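# Move fork from paper cup to beside plate

## Task

Lift the fork out of the paper cup and set it down lying flat next to the plate, on whichever side of the plate the paper cup is on, with the tines aimed away from the robot arms; disturb nothing else, and finish with neither gripper touching anything that was moved.

## Robot and tools

Robot: two arms, left_arm and right_arm, each with a two-finger parallel gripper. All positions, orientations, velocities and targets are in the scene frame: origin at table-top height, halfway between the nominal arm bases; +z is up, +x reaches out over the table, and left_arm is on the +y side (image left/right does not follow arm names). Calibrated bases: left_arm at (+0.046, +0.366, 0) m, right_arm at (-0.009, -0.289, 0) m, both turned a few milliradians about z. A camera stand sits behind the arms. Head cameras: cam_head_left and cam_head_right, each 672x504.

Gripper frame: fingers extend along the gripper's +z axis and close along its y axis. end_effector_position is the pinch point between the pads, just under 1 cm behind the fingertips. Reported pose can be a few cm off, more at long reach; friction and gravity can leave the hand low, short or tilted, so check each result and correct.

Row format (shared by execute_actions and move): 16 numbers, left_arm's 8 then right_arm's 8, always both even if one arm is idle. Per arm: x, y, z in metres (absolute target for end_effector_position), then qw, qx, qy, qz (absolute target orientation, w first), then opening. Opening runs -1 (closed, 0 mm gap) to +1 (fully open, about 87 mm); roughly 69 mm at +0.5, 43 at 0, 18 at -0.5. Writing 0 is a real command, so resend an arm's current opening to leave it unchanged. To hold an arm still, resend its last reported full pose and its opening every call. Repeat the same quaternion each row to keep orientation steady rather than copying a drifted reading.

execute_actions(actions, cameras): actions is a list of up to 15 actions; each action is a list of up to 15 rows, one row per 1/30 s step; a short action repeats its final row to fill 15 steps (0.5 s). An empty list just returns state and images. A target more than 0.6 m from the gripper's current position along any of its own axes gets the action refused for both arms; if the first action fails this against the latest reported state, the whole call is rejected. The controller limits each step's orientation change to 40 degrees from measured, and each action may fall short; the result's Hand target line shows what each arm is actually being driven to, so send the remainder next time.

move(target, speed, blend, opening_speed, blocking, cameras): target is one 16-number row or a list of up to 15 rows, no 0.6 m limit. Each gripper follows a straight line from its Hand target, turning the short way. speed is m/s, 0.002 to 2.9 (default 0.25), one value or one per target; rotation capped at twice that in rad/s. blend (m) rounds corners in a list. opening_speed (at least 0.2 per second on the -1..1 scale) ramps finger changes. Whole move capped at 10 s. Paths ignore obstacles and the other arm; faster motion means more lag, overshoot and harder impacts. Avoid routing a hand near its own base. Opening changes on later list targets happen after arrival and rest. blocking=false returns after about 0.5 s while the move continues; a new move replaces it. The result adds a move: line: done, off_target, moving, held, fault, and limits such as paced (command clipped) or held (steps withheld). done does not mean no contact.

wait(seconds 0 to 10): lets time pass holding commands; returns early if a running move ends. stop(): brakes the current move. zoom_image(camera, region=[x0,y0,x1,y1]): pixel box, at most 504x504, on the latest image of cam_head_left or cam_head_right. read_manual: licence text only. finished_scene(scene): ends the scene for good; send no other calls in that reply.

Results: positions, quaternions, Hand target, Tool commands, grip_measured (same -1..1 scale as the command; may be off by about 0.043), joint positions (gripper last, 0 closed to 1 open), joint velocities (within noise means at rest), joint torques (include arm weight; joints 1 to 3 wrap at ±28 N m), a Scene clock, and for execute_actions some per-step positions. To grip, command about 0.04 below grip_measured at first contact for full force; pads give about 20 N each. MOTOR HOT appears at 75 °C; at 90 °C an over-temperature fault folds that arm away for the rest of the scene. Heat builds from holding loads, stretched arms, or pushing toward unreachable poses, even while thinking.

Timing: the scene keeps running while replies are written; a move continues meanwhile.

Avoid: dropping or releasing a moving object, knocking anything off the table (fails), hard hits on fixed or heavy items, arms or grippers colliding or squeezing each other, pressing wrist camera cables against things, and any arm stop or fault. A loose object may occasionally get nudged by outside forces.

Each tool is called in YAML: its name, and indented under it one key for each argument.

## Session

execute_actions:
  actions: []

zoom_image:
  camera: "cam_head_left"
  region: [120, 190, 220, 290]

zoom_image:
  camera: "cam_head_right"
  region: [130, 190, 230, 290]

Scene clock: 0.00 s.
left_arm: end_effector_position=(+0.2948, +0.3166, +0.3441) grip_measured=+1.000 end_effector_quat_wxyz=(+0.671, -0.080, +0.692, -0.256) | right_arm: end_effector_position=(+0.1499, -0.1610, +0.3431) grip_measured=+1.000 end_effector_quat_wxyz=(+0.553, -0.137, +0.721, +0.394)
Joint positions: left_arm=[0.17 0.527 0.814 -0.254 0.408 -0.492 1] | right_arm=[-0.136 0.5 0.967 -0.6 -0.953 0.323 1]
Joint velocities: within noise
Joint torques (N m): no reading
Motor temperatures (°C): left_arm=[23 22 26 25 25 22 22] | right_arm=[21 23 24 24 24 24 23]
Heat: left arm: 26 °C; right arm: 24 °C.
Hand target: left_arm +0.2943, +0.3165, +0.3449; +0.670, -0.080, +0.692, -0.256 | right_arm +0.1499, -0.1610, +0.3465; +0.557, -0.140, +0.718, +0.393
Tool commands: left_gripper/opening=+1.0 right_gripper/opening=+1.0

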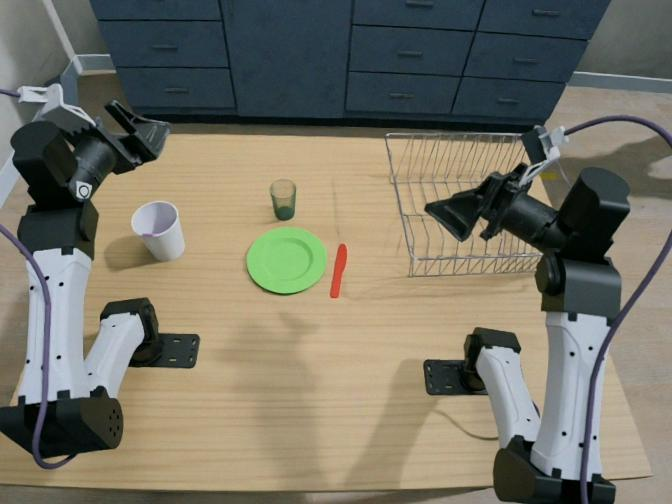

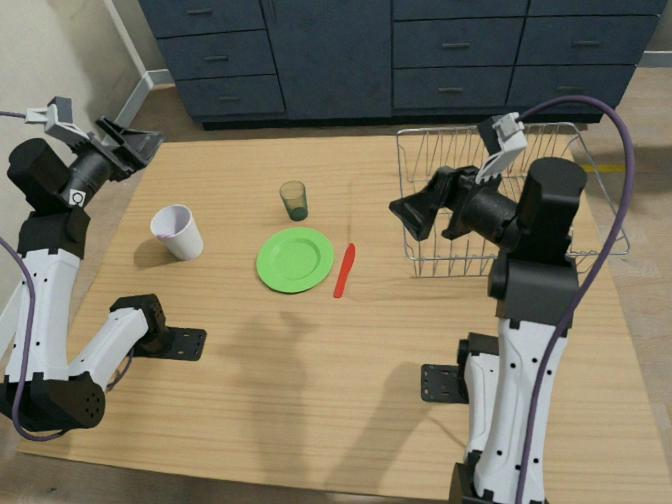

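Scaled by 5.040.

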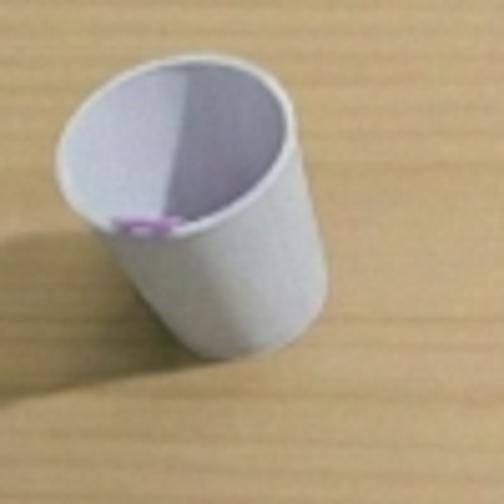

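Scaled by 5.040.

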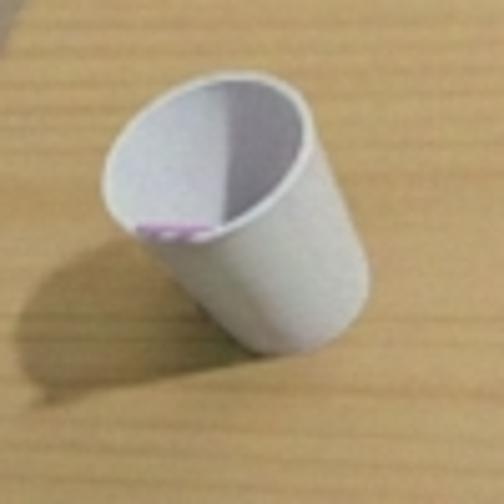

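move:
  target:
    - [0.288,0.382,0.2,0.1045,0,0.9945,0,-0.15,0.1499,-0.1610,0.3465,0.557,-0.140,0.718,0.393,1]
    - [0.288,0.382,0.122,0.1045,0,0.9945,0,-0.15,0.1499,-0.1610,0.3465,0.557,-0.140,0.718,0.393,1]
  blend: 0.02

zoom_image:
  camera: "cam_head_left"
  region: [120, 185, 200, 265]

zoom_image:
  camera: "cam_head_right"
  region: [130, 185, 210, 265]

Scene clock: 18.83 s.
left_arm: end_effector_position=(+0.2865, +0.3790, +0.1214) grip_measured=-0.150 end_effector_quat_wxyz=(+0.093, -0.010, +0.996, -0.009) | right_arm: end_effector_position=(+0.1499, -0.1610, +0.3431) grip_measured=+1.000 end_effector_quat_wxyz=(+0.553, -0.137, +0.721, +0.394)
Joint positions: left_arm=[0.08 1.433 1.19 -1.143 0.028 0.045 0.425] | right_arm=[-0.136 0.5 0.967 -0.6 -0.953 0.323 1]
Joint velocities: within noise
Joint torques (N m): left_arm=[-0.65 -7.13 5.35 0.86 -0.21 0.22] | right_arm=[-0.02 3.02 6.99 1.47 -0.11 -0.01]
Motor temperatures (°C): left_arm=[23 23 28 28 25 22 22] | right_arm=[21 24 25 28 24 24 23]
Heat: left arm: 28 °C; right arm: 28 °C.
Hand target: left_arm +0.2861, +0.3815, +0.1218; +0.100, +0.000, +0.995, +0.002 | right_arm +0.1499, -0.1610, +0.3465; +0.557, -0.140, +0.718, +0.393
Off the commanded pose: left_arm 0.003 m, 2 deg | right_arm 0.003 m, 1 deg.
move: done

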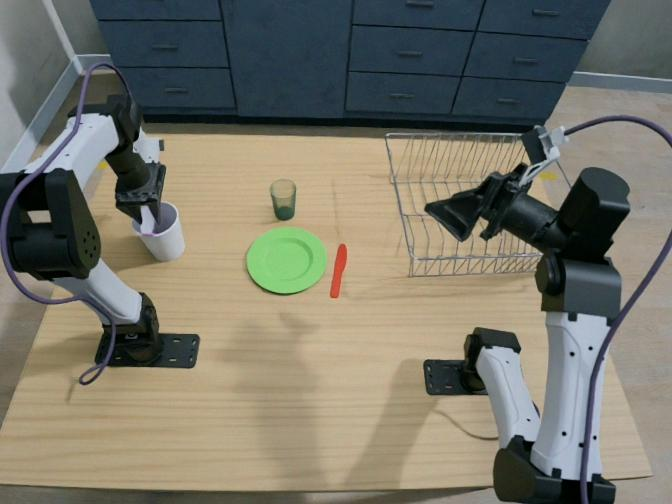

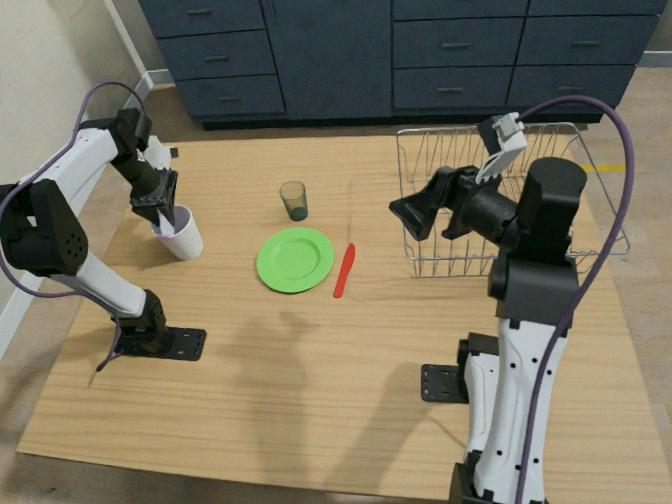

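Scaled by 6.300.

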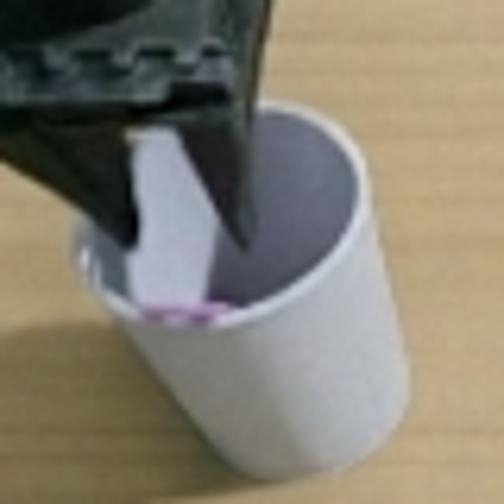

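Scaled by 6.300.

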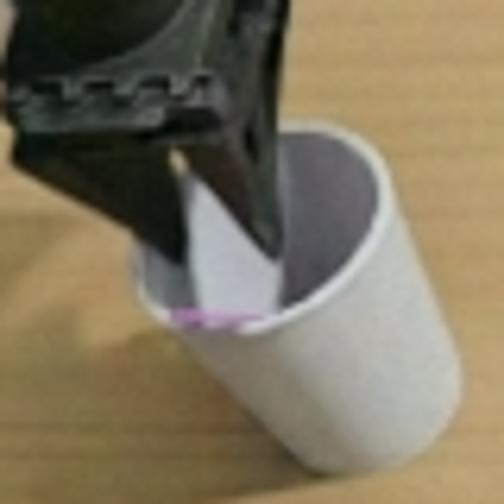

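move:
  target:
    - [0.290,0.391,0.118,0.1045,0,0.9945,0,-0.08,0.1499,-0.1610,0.3465,0.557,-0.140,0.718,0.393,1]
    - [0.2895,0.3905,0.085,0.1045,0,0.9945,0,-0.08,0.1499,-0.1610,0.3465,0.557,-0.140,0.718,0.393,1]
  speed: 0.07

zoom_image:
  camera: "cam_head_left"
  region: [120, 185, 200, 265]

zoom_image:
  camera: "cam_head_right"
  region: [130, 185, 210, 265]

Scene clock: 32.70 s.
left_arm: end_effector_position=(+0.2890, +0.3886, +0.0880) grip_measured=-0.080 end_effector_quat_wxyz=(+0.104, -0.009, +0.995, -0.004) | right_arm: end_effector_position=(+0.1499, -0.1610, +0.3431) grip_measured=+1.000 end_effector_quat_wxyz=(+0.553, -0.137, +0.721, +0.394)
Joint positions: left_arm=[0.112 1.433 1.057 -0.988 0.028 0.08 0.46] | right_arm=[-0.136 0.5 0.967 -0.6 -0.953 0.323 1]
Joint velocities: within noise
Joint torques (N m): left_arm=[0.47 -5.22 5.34 0.92 -0.09 0.21] | right_arm=[-0.03 3.04 6.99 1.47 -0.11 0.01]
Motor temperatures (°C): left_arm=[23 25 28 27 25 22 22] | right_arm=[21 24 26 29 24 24 23]
Heat: left arm: 28 °C; right arm: 29 °C.
Hand target: left_arm +0.2890, +0.3917, +0.0851; +0.104, -0.003, +0.995, +0.000 | right_arm +0.1499, -0.1610, +0.3465; +0.557, -0.140, +0.718, +0.393
Off the commanded pose: left_arm 0.004 m, 1 deg | right_arm 0.003 m, 1 deg.
move: done

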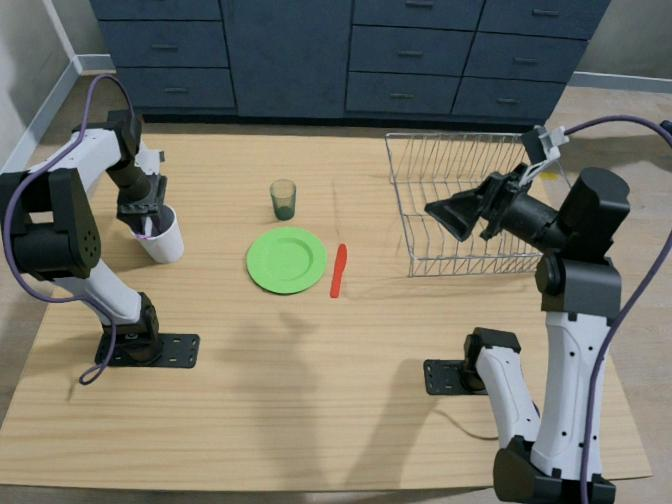

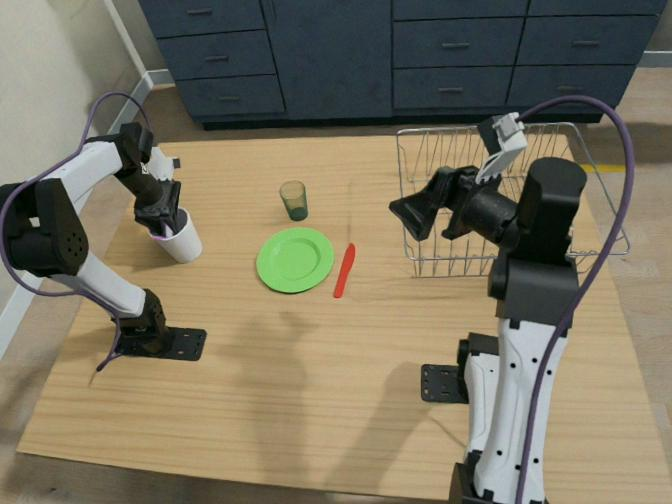

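Scaled by 6.300.

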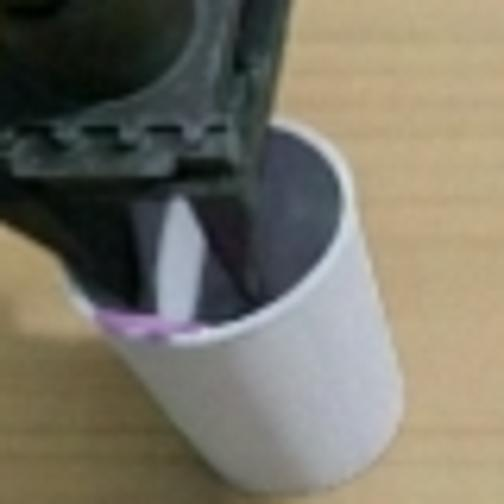

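Scaled by 6.300.

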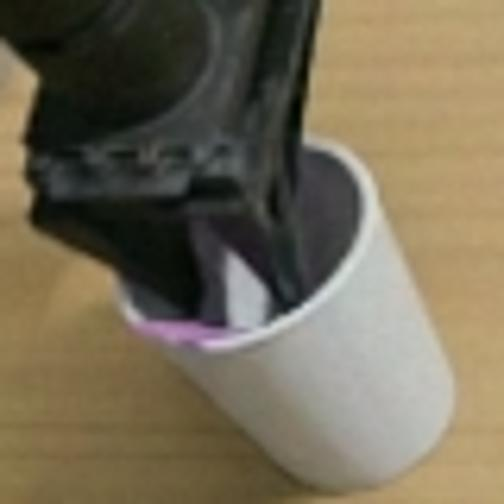

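move:
  target: [0.289,0.3905,0.15,0.1045,0,0.9945,0,-0.08,0.1499,-0.1610,0.3465,0.557,-0.140,0.718,0.393,1]
  speed: 0.12

zoom_image:
  camera: "cam_head_left"
  region: [120, 185, 200, 265]

zoom_image:
  camera: "cam_head_right"
  region: [130, 185, 210, 265]

Scene clock: 41.60 s.
left_arm: end_effector_position=(+0.2923, +0.3889, +0.1448) grip_measured=-0.080 end_effector_quat_wxyz=(+0.108, -0.009, +0.994, -0.004) | right_arm: end_effector_position=(+0.1499, -0.1610, +0.3431) grip_measured=+1.000 end_effector_quat_wxyz=(+0.553, -0.137, +0.721, +0.394)
Joint positions: left_arm=[0.112 1.433 1.282 -1.205 0.028 0.08 0.46] | right_arm=[-0.136 0.5 0.967 -0.6 -0.953 0.323 1]
Joint velocities: within noise
Joint torques (N m): left_arm=[-0.24 -5.79 8.21 0.56 -0.11 0.16] | right_arm=[-0.08 3.06 6.98 1.48 -0.12 0.02]
Motor temperatures (°C): left_arm=[23 25 28 27 25 22 22] | right_arm=[21 24 26 30 24 24 23]
Heat: left arm: 28 °C; right arm: 30 °C.
Hand target: left_arm +0.2899, +0.3905, +0.1499; +0.105, +0.000, +0.994, +0.000 | right_arm +0.1499, -0.1610, +0.3465; +0.557, -0.140, +0.718, +0.393
Off the commanded pose: left_arm 0.006 m, 1 deg | right_arm 0.003 m, 1 deg.
move: done

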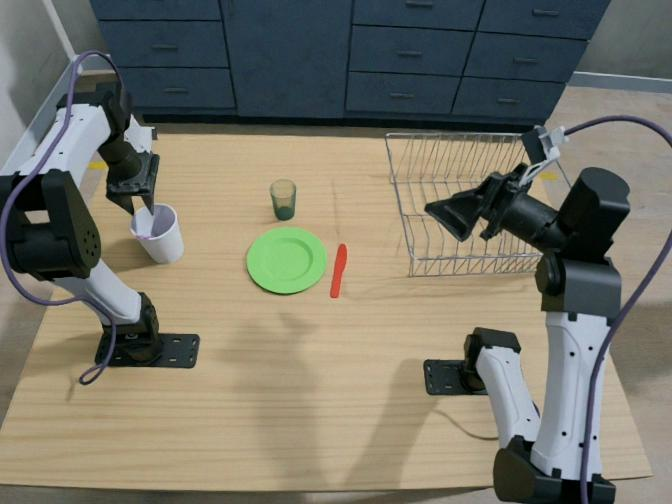

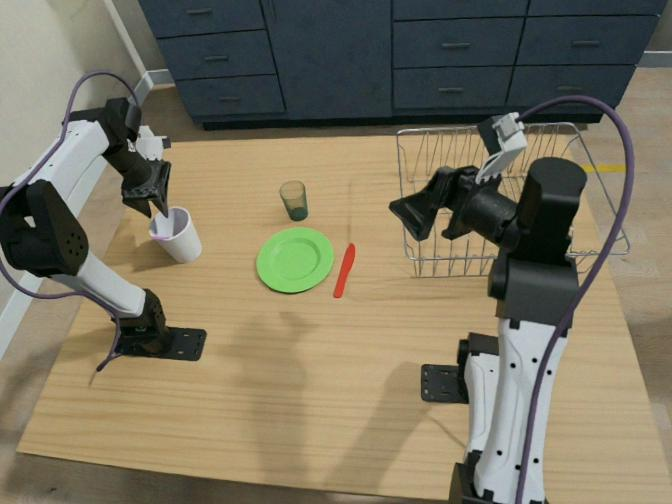

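Scaled by 6.300.

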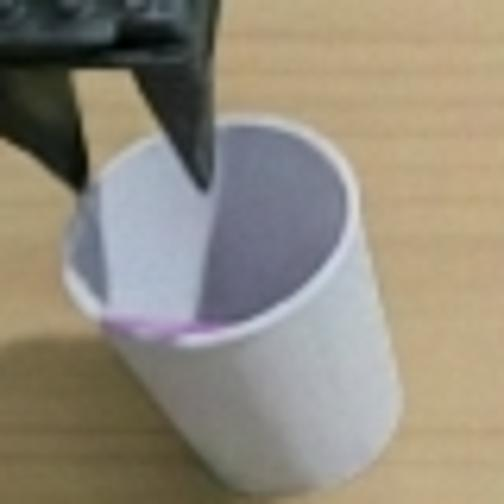

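Scaled by 6.300.

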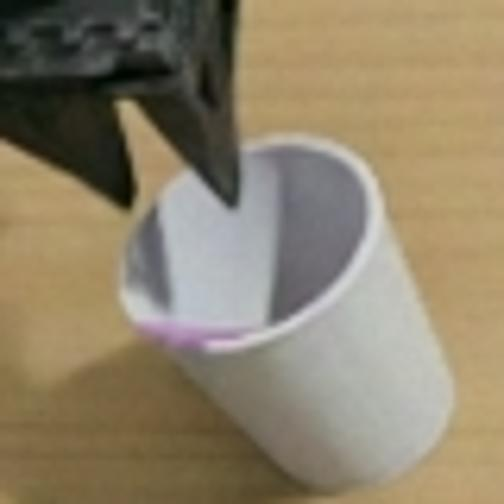

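move:
  target:
    - [0.275,0.445,0.16,0.06,0,0.998,0,-1,0.1499,-0.1610,0.3465,0.557,-0.140,0.718,0.393,1]
    - [0.257,0.437,0.12,0.06,0,0.998,0,-1,0.1499,-0.1610,0.3465,0.557,-0.140,0.718,0.393,1]
  speed: 0.12

zoom_image:
  camera: "cam_head_left"
  region: [110, 185, 190, 265]

zoom_image:
  camera: "cam_head_right"
  region: [130, 185, 210, 265]

Scene clock: 100.77 s.
left_arm: end_effector_position=(+0.2560, +0.4379, +0.1181) grip_measured=-0.976 end_effector_quat_wxyz=(+0.047, -0.010, +0.999, +0.000) | right_arm: end_effector_position=(+0.1499, -0.1610, +0.3431) grip_measured=+1.000 end_effector_quat_wxyz=(+0.553, -0.137, +0.721, +0.394)
Joint positions: left_arm=[0.313 1.447 1.187 -1.221 0.028 0.28 0.012] | right_arm=[-0.136 0.5 0.967 -0.6 -0.953 0.323 1]
Joint velocities: within noise
Joint torques (N m): left_arm=[-0.02 -7.75 5.35 0.58 0.08 0.18] | right_arm=[-0.13 3 7.05 1.49 -0.13 0.02]
Motor temperatures (°C): left_arm=[23 27 33 27 25 22 22] | right_arm=[21 24 27 32 24 24 23]
Heat: left arm: 33 °C; right arm: 32 °C.
Hand target: left_arm +0.2563, +0.4364, +0.1201; +0.059, +0.000, +0.998, -0.001 | right_arm +0.1499, -0.1610, +0.3465; +0.557, -0.140, +0.718, +0.393
Off the commanded pose: left_arm 0.002 m, 2 deg | right_arm 0.003 m, 1 deg.
move: done

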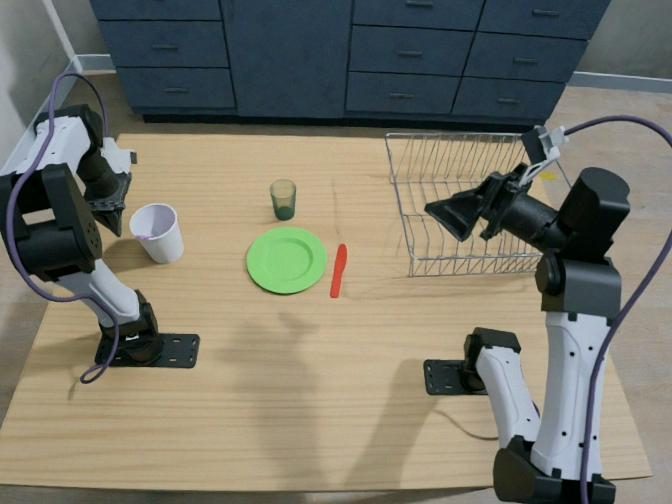

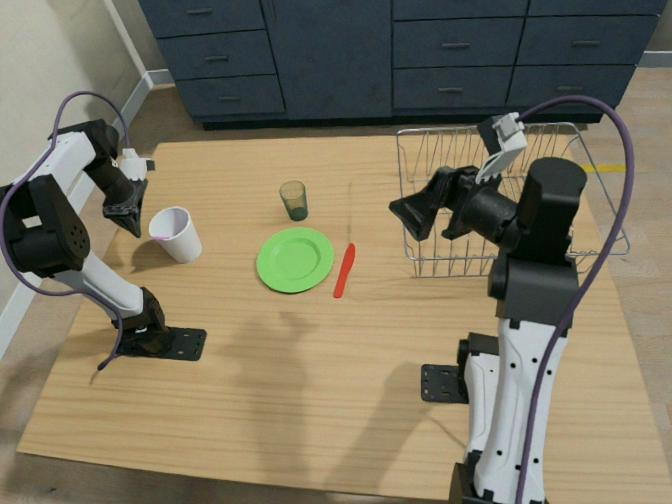

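Scaled by 6.300.

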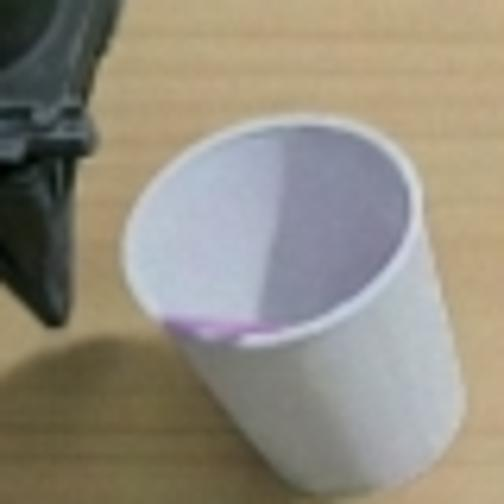

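Scaled by 6.300.

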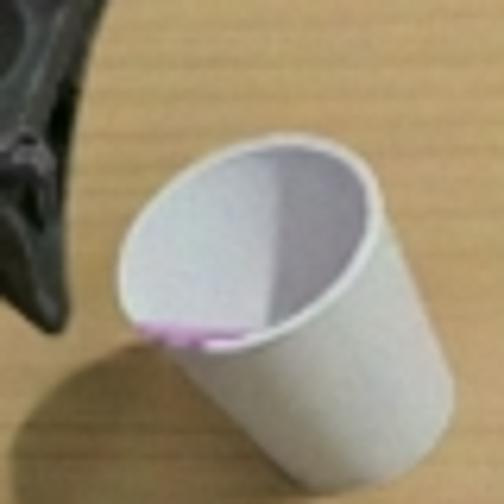

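move:
  target: [0.257,0.405,0.1225,0.06,0,0.998,0,-1,0.1499,-0.1610,0.3465,0.557,-0.140,0.718,0.393,1]
  speed: 0.05

zoom_image:
  camera: "cam_head_left"
  region: [110, 185, 190, 265]

zoom_image:
  camera: "cam_head_right"
  region: [130, 185, 210, 265]

Scene clock: 111.87 s.
left_arm: end_effector_position=(+0.2603, +0.4048, +0.1204) grip_measured=-0.977 end_effector_quat_wxyz=(+0.054, +0.010, +0.998, -0.004) | right_arm: end_effector_position=(+0.1499, -0.1610, +0.3431) grip_measured=+1.000 end_effector_quat_wxyz=(+0.553, -0.137, +0.721, +0.394)
Joint positions: left_arm=[0.18 1.42 1.173 -1.219 0.028 0.186 0.012] | right_arm=[-0.136 0.5 0.967 -0.6 -0.953 0.323 1]
Joint velocities: within noise
Joint torques (N m): left_arm=[-0.62 -7.49 5.14 0.64 -0.01 -0.14] | right_arm=[-0.06 2.99 6.94 1.47 -0.11 0.01]
Motor temperatures (°C): left_arm=[23 27 32 27 25 22 22] | right_arm=[21 24 28 32 24 24 23]
Heat: left arm: 32 °C; right arm: 32 °C.
Hand target: left_arm +0.2575, +0.4038, +0.1224; +0.060, +0.005, +0.998, +0.000 | right_arm +0.1499, -0.1610, +0.3465; +0.557, -0.140, +0.718, +0.393
Off the commanded pose: left_arm 0.004 m, 1 deg | right_arm 0.003 m, 1 deg.
move: done

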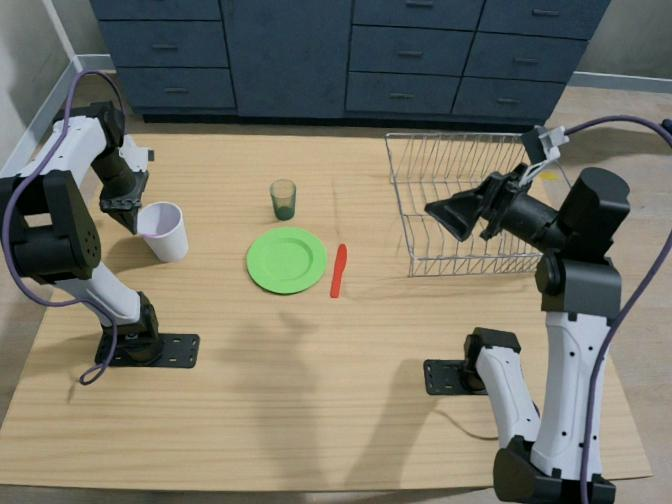

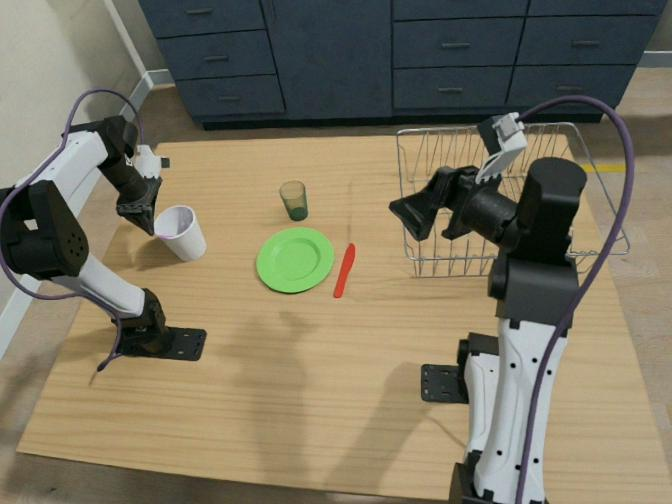

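Scaled by 6.300.

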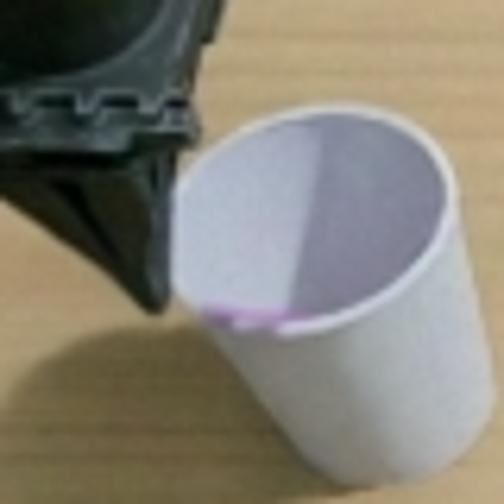

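Scaled by 6.300.

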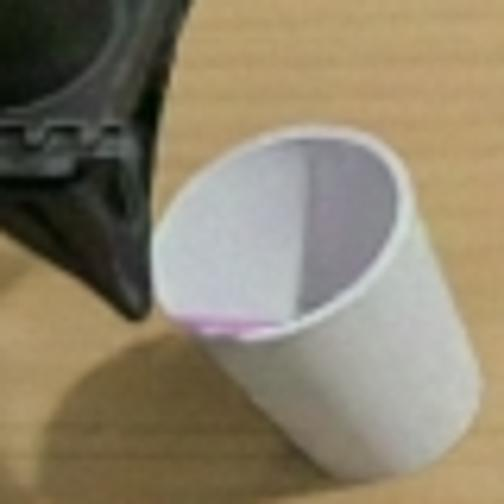

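move:
  target:
    - [0.257,0.415,0.1225,0.06,0,0.998,0,-1,0.1499,-0.1610,0.3465,0.557,-0.140,0.718,0.393,1]
    - [0.257,0.415,0.133,0.06,0,0.998,0,-1,0.1499,-0.1610,0.3465,0.557,-0.140,0.718,0.393,1]
    - [0.259,0.39,0.132,0.06,0,0.998,0,-1,0.1499,-0.1610,0.3465,0.557,-0.140,0.718,0.393,1]
  speed: 0.06

zoom_image:
  camera: "cam_head_left"
  region: [110, 185, 190, 265]

zoom_image:
  camera: "cam_head_right"
  region: [130, 185, 210, 265]

Scene clock: 124.70 s.
left_arm: end_effector_position=(+0.2620, +0.3900, +0.1239) grip_measured=-0.977 end_effector_quat_wxyz=(+0.054, +0.007, +0.998, -0.008) | right_arm: end_effector_position=(+0.1499, -0.1610, +0.3431) grip_measured=+1.000 end_effector_quat_wxyz=(+0.553, -0.137, +0.721, +0.394)
Joint positions: left_arm=[0.123 1.42 1.187 -1.233 0.028 0.123 0.012] | right_arm=[-0.136 0.5 0.967 -0.6 -0.953 0.323 1]
Joint velocities: within noise
Joint torques (N m): left_arm=[-0.43 -7.68 7.35 0.39 -0.14 -0.14] | right_arm=[-0.12 3.04 7.09 1.48 -0.11 0.01]
Motor temperatures (°C): left_arm=[23 27 31 27 25 22 22] | right_arm=[21 24 28 33 24 24 23]
Heat: left arm: 31 °C; right arm: 33 °C.
Hand target: left_arm +0.2590, +0.3903, +0.1318; +0.060, +0.001, +0.998, +0.000 | right_arm +0.1499, -0.1610, +0.3465; +0.557, -0.140, +0.718, +0.393
Off the commanded pose: left_arm 0.009 m, 1 deg | right_arm 0.003 m, 1 deg.
move: done

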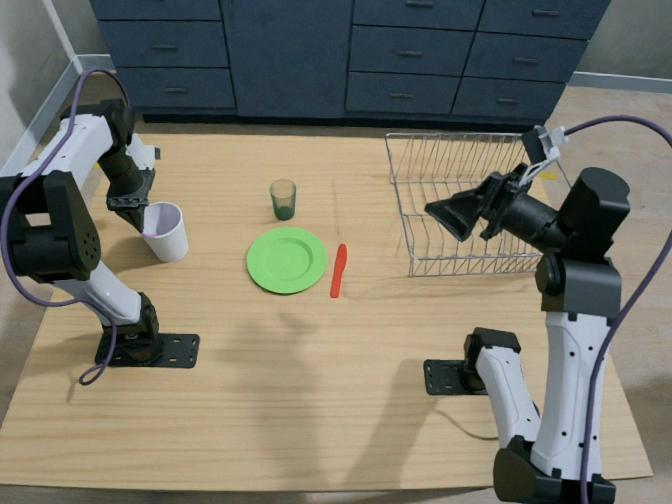

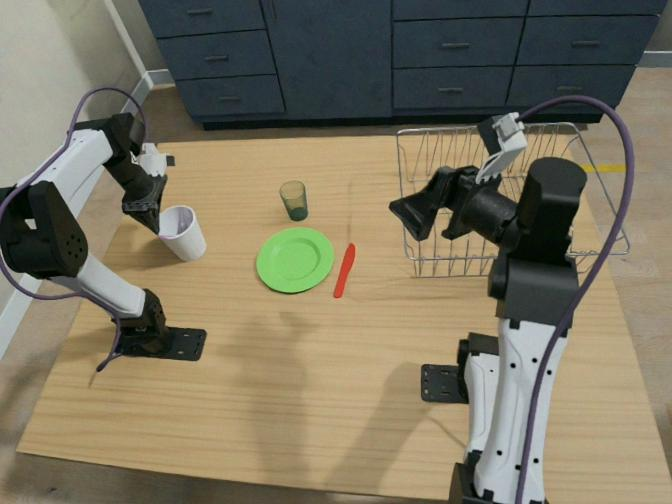

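Scaled by 6.300.

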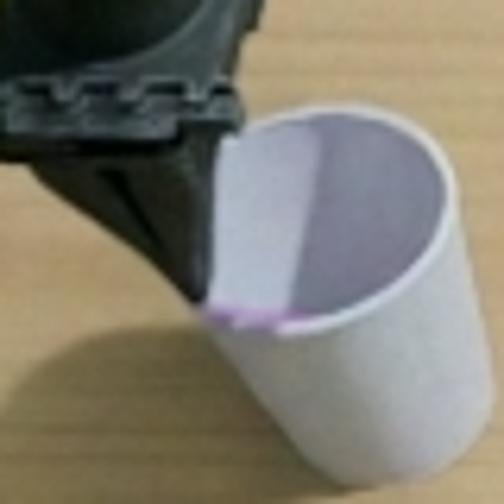

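Scaled by 6.300.

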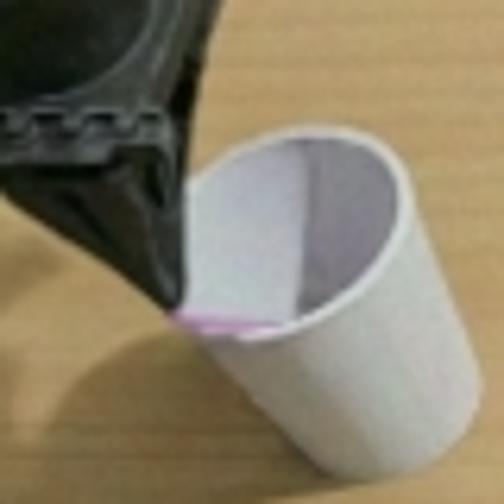

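move:
  target: [0.258,0.369,0.132,0.06,0,0.998,0,-1,0.1499,-0.1610,0.3465,0.557,-0.140,0.718,0.393,1]
  speed: 0.05

zoom_image:
  camera: "cam_head_left"
  region: [110, 185, 190, 265]

zoom_image:
  camera: "cam_head_right"
  region: [130, 185, 210, 265]

Scene clock: 131.57 s.
left_arm: end_effector_position=(+0.2630, +0.3679, +0.1258) grip_measured=-0.977 end_effector_quat_wxyz=(+0.057, +0.004, +0.998, -0.009) | right_arm: end_effector_position=(+0.1499, -0.1610, +0.3431) grip_measured=+1.000 end_effector_quat_wxyz=(+0.553, -0.137, +0.721, +0.394)
Joint positions: left_arm=[0.034 1.41 1.187 -1.233 0.022 0.03 0.012] | right_arm=[-0.136 0.5 0.967 -0.6 -0.953 0.323 1]
Joint velocities: within noise
Joint torques (N m): left_arm=[-0.49 -7.25 7.04 0.37 -0.24 -0.11] | right_arm=[-0.08 3.03 7.06 1.47 -0.1 0.02]
Motor temperatures (°C): left_arm=[23 27 32 27 25 22 22] | right_arm=[21 24 28 33 24 24 23]
Heat: left arm: 32 °C; right arm: 33 °C.
Hand target: left_arm +0.2581, +0.3692, +0.1316; +0.060, -0.001, +0.998, +0.000 | right_arm +0.1499, -0.1610, +0.3465; +0.557, -0.140, +0.718, +0.393
Off the commanded pose: left_arm 0.008 m, 1 deg | right_arm 0.003 m, 1 deg.
move: done

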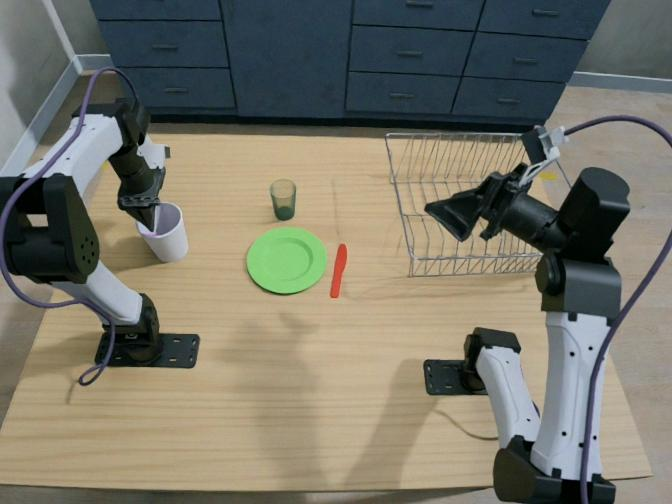

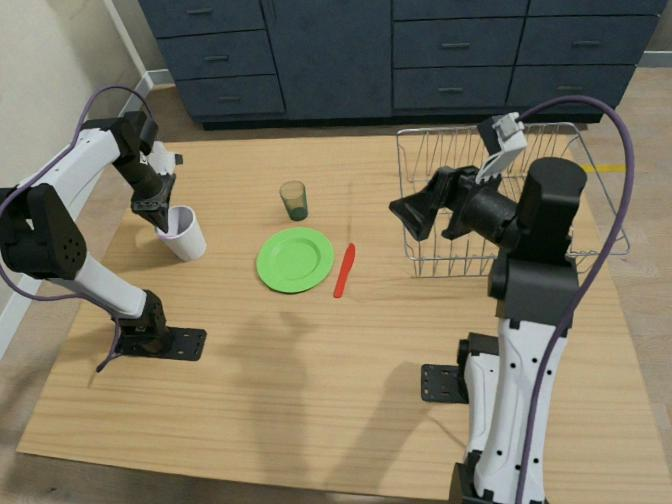

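Scaled by 6.300.

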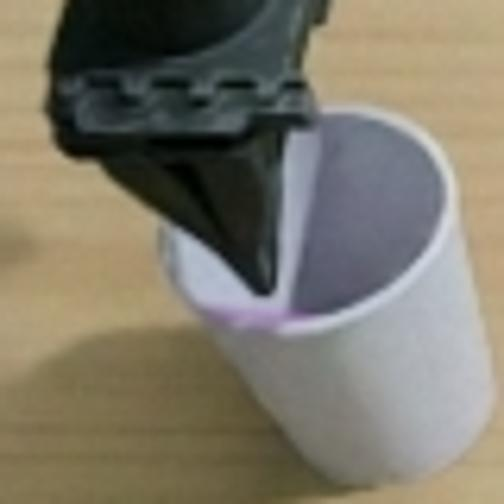

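Scaled by 6.300.

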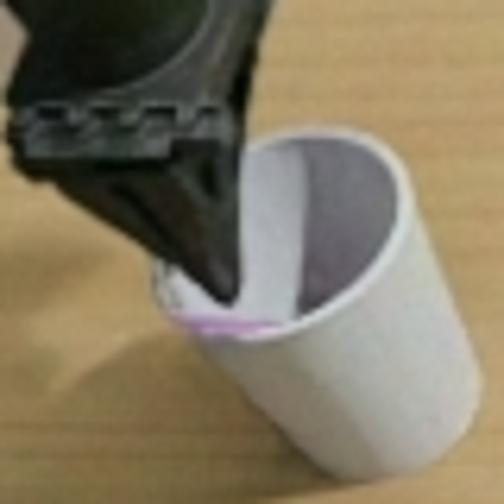

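move:
  target:
    - [0.262,0.39,0.15,0.06,0,0.998,0,-1,0.1499,-0.1610,0.3465,0.557,-0.140,0.718,0.393,1]
    - [0.246,0.405,0.145,0.06,0,0.998,0,-1,0.1499,-0.1610,0.3465,0.557,-0.140,0.718,0.393,1]
    - [0.246,0.405,0.128,0.06,0,0.998,0,-1,0.1499,-0.1610,0.3465,0.557,-0.140,0.718,0.393,1]
    - [0.247,0.382,0.129,0.06,0,0.998,0,-1,0.1499,-0.1610,0.3465,0.557,-0.140,0.718,0.393,1]
  speed: 0.07

zoom_image:
  camera: "cam_head_left"
  region: [110, 185, 190, 265]

zoom_image:
  camera: "cam_head_right"
  region: [130, 185, 210, 265]

Scene clock: 142.10 s.
left_arm: end_effector_position=(+0.2477, +0.3822, +0.1278) grip_measured=-0.977 end_effector_quat_wxyz=(+0.050, +0.006, +0.999, -0.006) | right_arm: end_effector_position=(+0.1499, -0.1610, +0.3431) grip_measured=+1.000 end_effector_quat_wxyz=(+0.553, -0.137, +0.721, +0.394)
Joint positions: left_arm=[0.092 1.369 1.161 -1.264 0.02 0.093 0.012] | right_arm=[-0.136 0.5 0.967 -0.6 -0.953 0.323 1]
Joint velocities: within noise
Joint torques (N m): left_arm=[-0.62 -6.79 5.44 0.69 -0.13 -0.19] | right_arm=[-0.08 3 7.06 1.47 -0.11 0.02]
Motor temperatures (°C): left_arm=[23 28 32 27 25 22 22] | right_arm=[21 24 28 33 24 24 23]
Heat: left arm: 32 °C; right arm: 33 °C.
Hand target: left_arm +0.2471, +0.3821, +0.1290; +0.060, +0.001, +0.998, +0.000 | right_arm +0.1499, -0.1610, +0.3465; +0.557, -0.140, +0.718, +0.393
Off the commanded pose: left_arm 0.001 m, 1 deg | right_arm 0.003 m, 1 deg.
move: done

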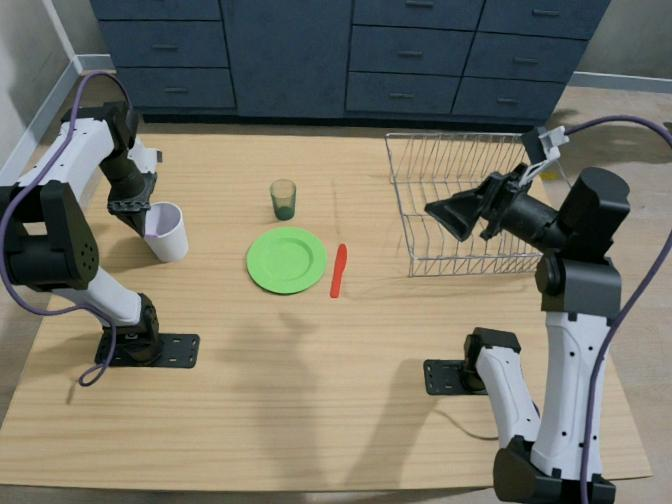

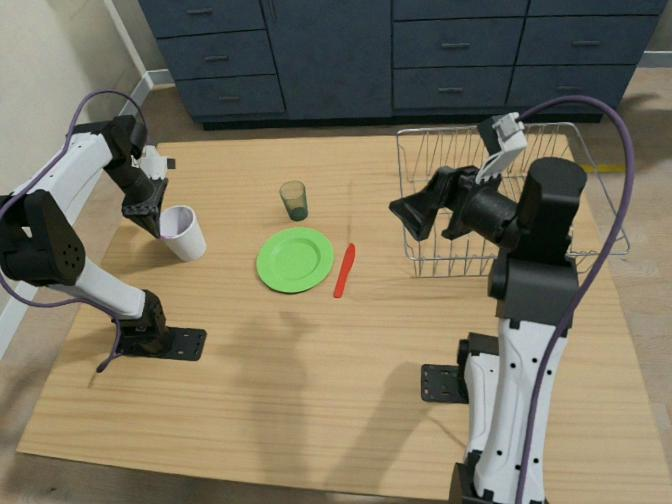

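Scaled by 6.300.

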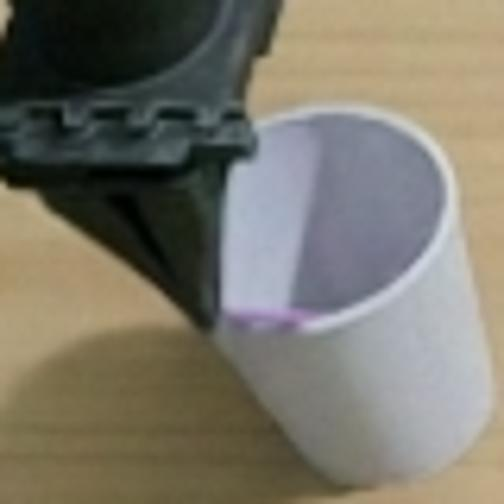

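Scaled by 6.300.

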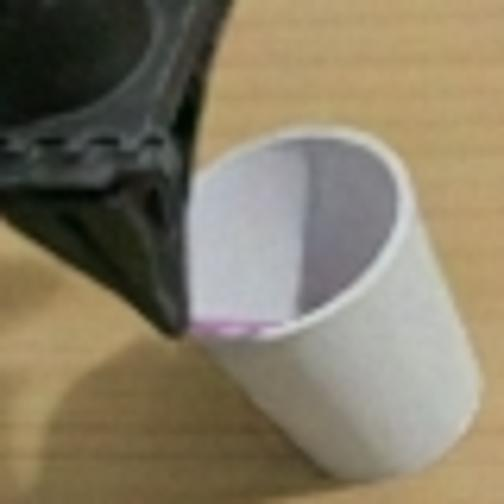

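move:
  target: [0.247,0.362,0.129,0.06,0,0.998,0,-1,0.1499,-0.1610,0.3465,0.557,-0.140,0.718,0.393,1]
  speed: 0.05

zoom_image:
  camera: "cam_head_left"
  region: [110, 185, 190, 265]

zoom_image:
  camera: "cam_head_right"
  region: [130, 185, 210, 265]

Scene clock: 149.20 s.
left_arm: end_effector_position=(+0.2486, +0.3606, +0.1279) grip_measured=-0.977 end_effector_quat_wxyz=(+0.050, +0.004, +0.999, -0.010) | right_arm: end_effector_position=(+0.1499, -0.1610, +0.3431) grip_measured=+1.000 end_effector_quat_wxyz=(+0.553, -0.137, +0.721, +0.394)
Joint positions: left_arm=[0.003 1.369 1.161 -1.262 0.019 -0.001 0.012] | right_arm=[-0.136 0.5 0.967 -0.6 -0.953 0.323 1]
Joint velocities: within noise
Joint torques (N m): left_arm=[-0.53 -7.21 5.15 0.62 -0.29 -0.14] | right_arm=[-0.08 3.07 7.08 1.46 -0.11 0.01]
Motor temperatures (°C): left_arm=[23 28 32 27 25 22 22] | right_arm=[21 24 28 33 24 24 23]
Heat: left arm: 32 °C; right arm: 33 °C.
Hand target: left_arm +0.2472, +0.3620, +0.1289; +0.060, -0.001, +0.998, +0.000 | right_arm +0.1499, -0.1610, +0.3465; +0.557, -0.140, +0.718, +0.393
Off the commanded pose: left_arm 0.002 m, 2 deg | right_arm 0.003 m, 1 deg.
move: done

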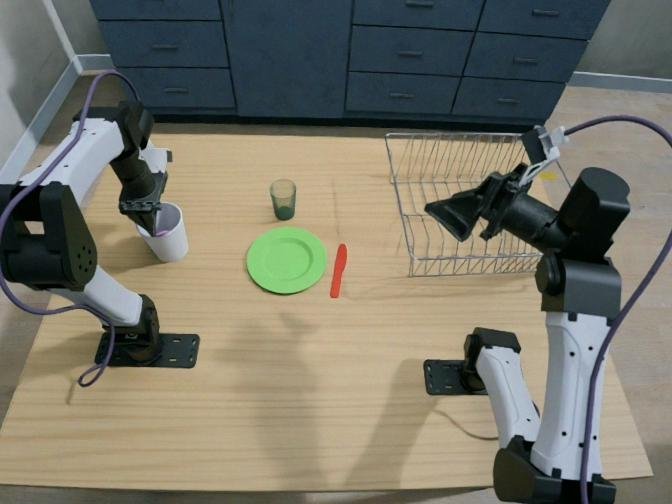

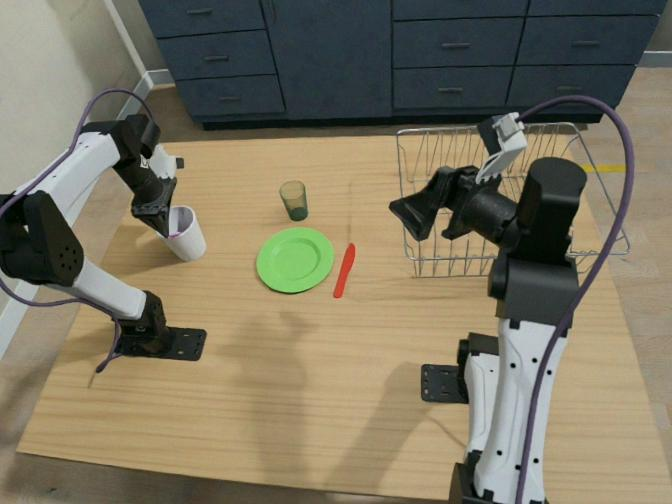

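Scaled by 6.300.

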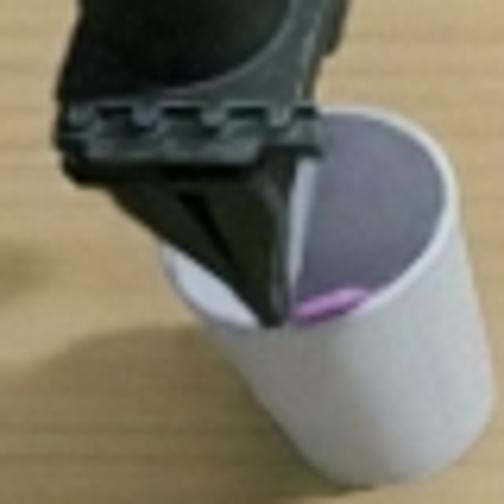

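Scaled by 6.300.

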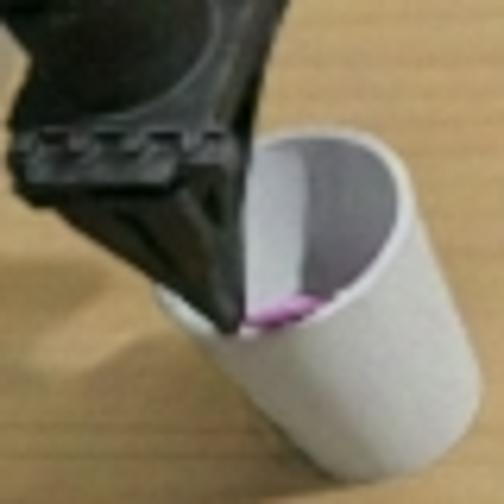

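move:
  target:
    - [0.25,0.367,0.165,0.06,0,0.998,0,-1,0.1499,-0.1610,0.3465,0.557,-0.140,0.718,0.393,1]
    - [0.292,0.366,0.16,0.102,-0.215,0.971,0.0226,-0.12,0.1499,-0.1610,0.3465,0.557,-0.140,0.718,0.393,1]
    - [0.292,0.366,0.122,0.102,-0.215,0.971,0.0226,-0.12,0.1499,-0.1610,0.3465,0.557,-0.140,0.718,0.393,1]
  speed: 0.12

zoom_image:
  camera: "cam_head_left"
  region: [110, 185, 190, 265]

zoom_image:
  camera: "cam_head_right"
  region: [130, 185, 210, 265]

Scene clock: 170.57 s.
left_arm: end_effector_position=(+0.2910, +0.3610, +0.1258) grip_measured=-0.120 end_effector_quat_wxyz=(+0.102, -0.204, +0.974, +0.010) | right_arm: end_effector_position=(+0.1499, -0.1610, +0.3431) grip_measured=+1.000 end_effector_quat_wxyz=(+0.553, -0.137, +0.721, +0.394)
Joint positions: left_arm=[0.015 1.426 1.201 -1.15 -0.061 -0.403 0.44] | right_arm=[-0.136 0.5 0.967 -0.6 -0.953 0.323 1]
Joint velocities: within noise
Joint torques (N m): left_arm=[0.36 -4.79 5.39 0.87 -0.32 -0.1] | right_arm=[0.01 3.06 7.04 1.48 -0.11 0]
Motor temperatures (°C): left_arm=[23 27 32 27 25 22 22] | right_arm=[21 24 28 34 24 24 23]
Heat: left arm: 32 °C; right arm: 34 °C.
Hand target: left_arm +0.2918, +0.3643, +0.1218; +0.102, -0.214, +0.971, +0.019 | right_arm +0.1499, -0.1610, +0.3465; +0.557, -0.140, +0.718, +0.393
Off the commanded pose: left_arm 0.006 m, 2 deg | right_arm 0.003 m, 1 deg.
move: done

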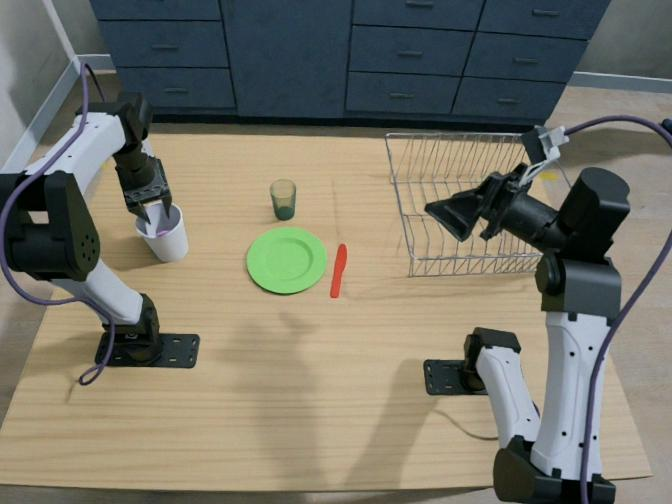

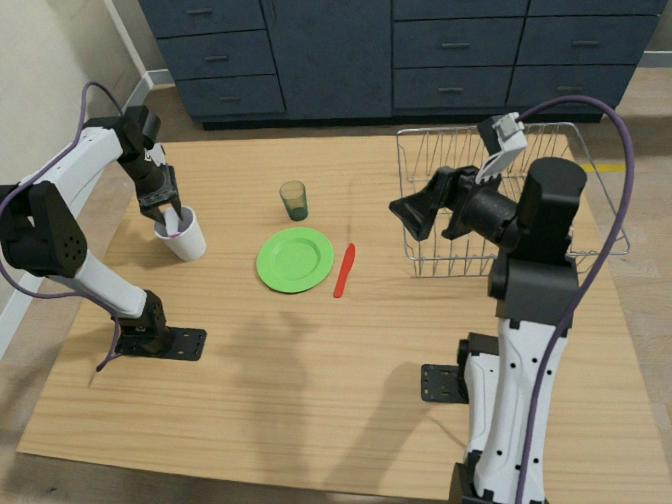

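Scaled by 6.300.

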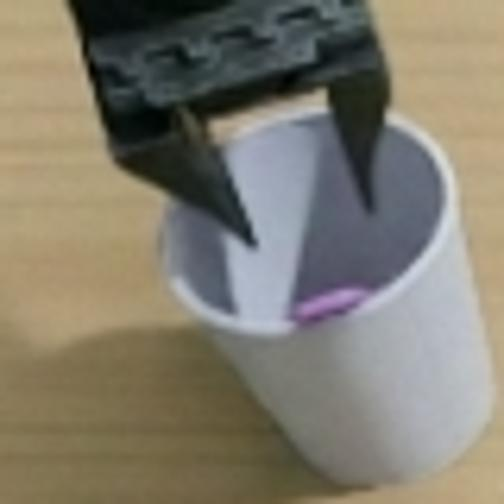

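Scaled by 6.300.

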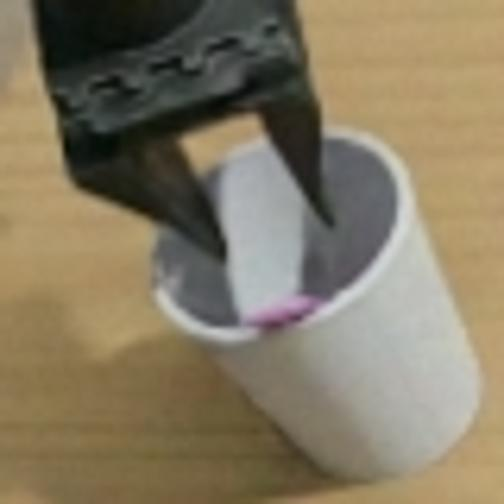

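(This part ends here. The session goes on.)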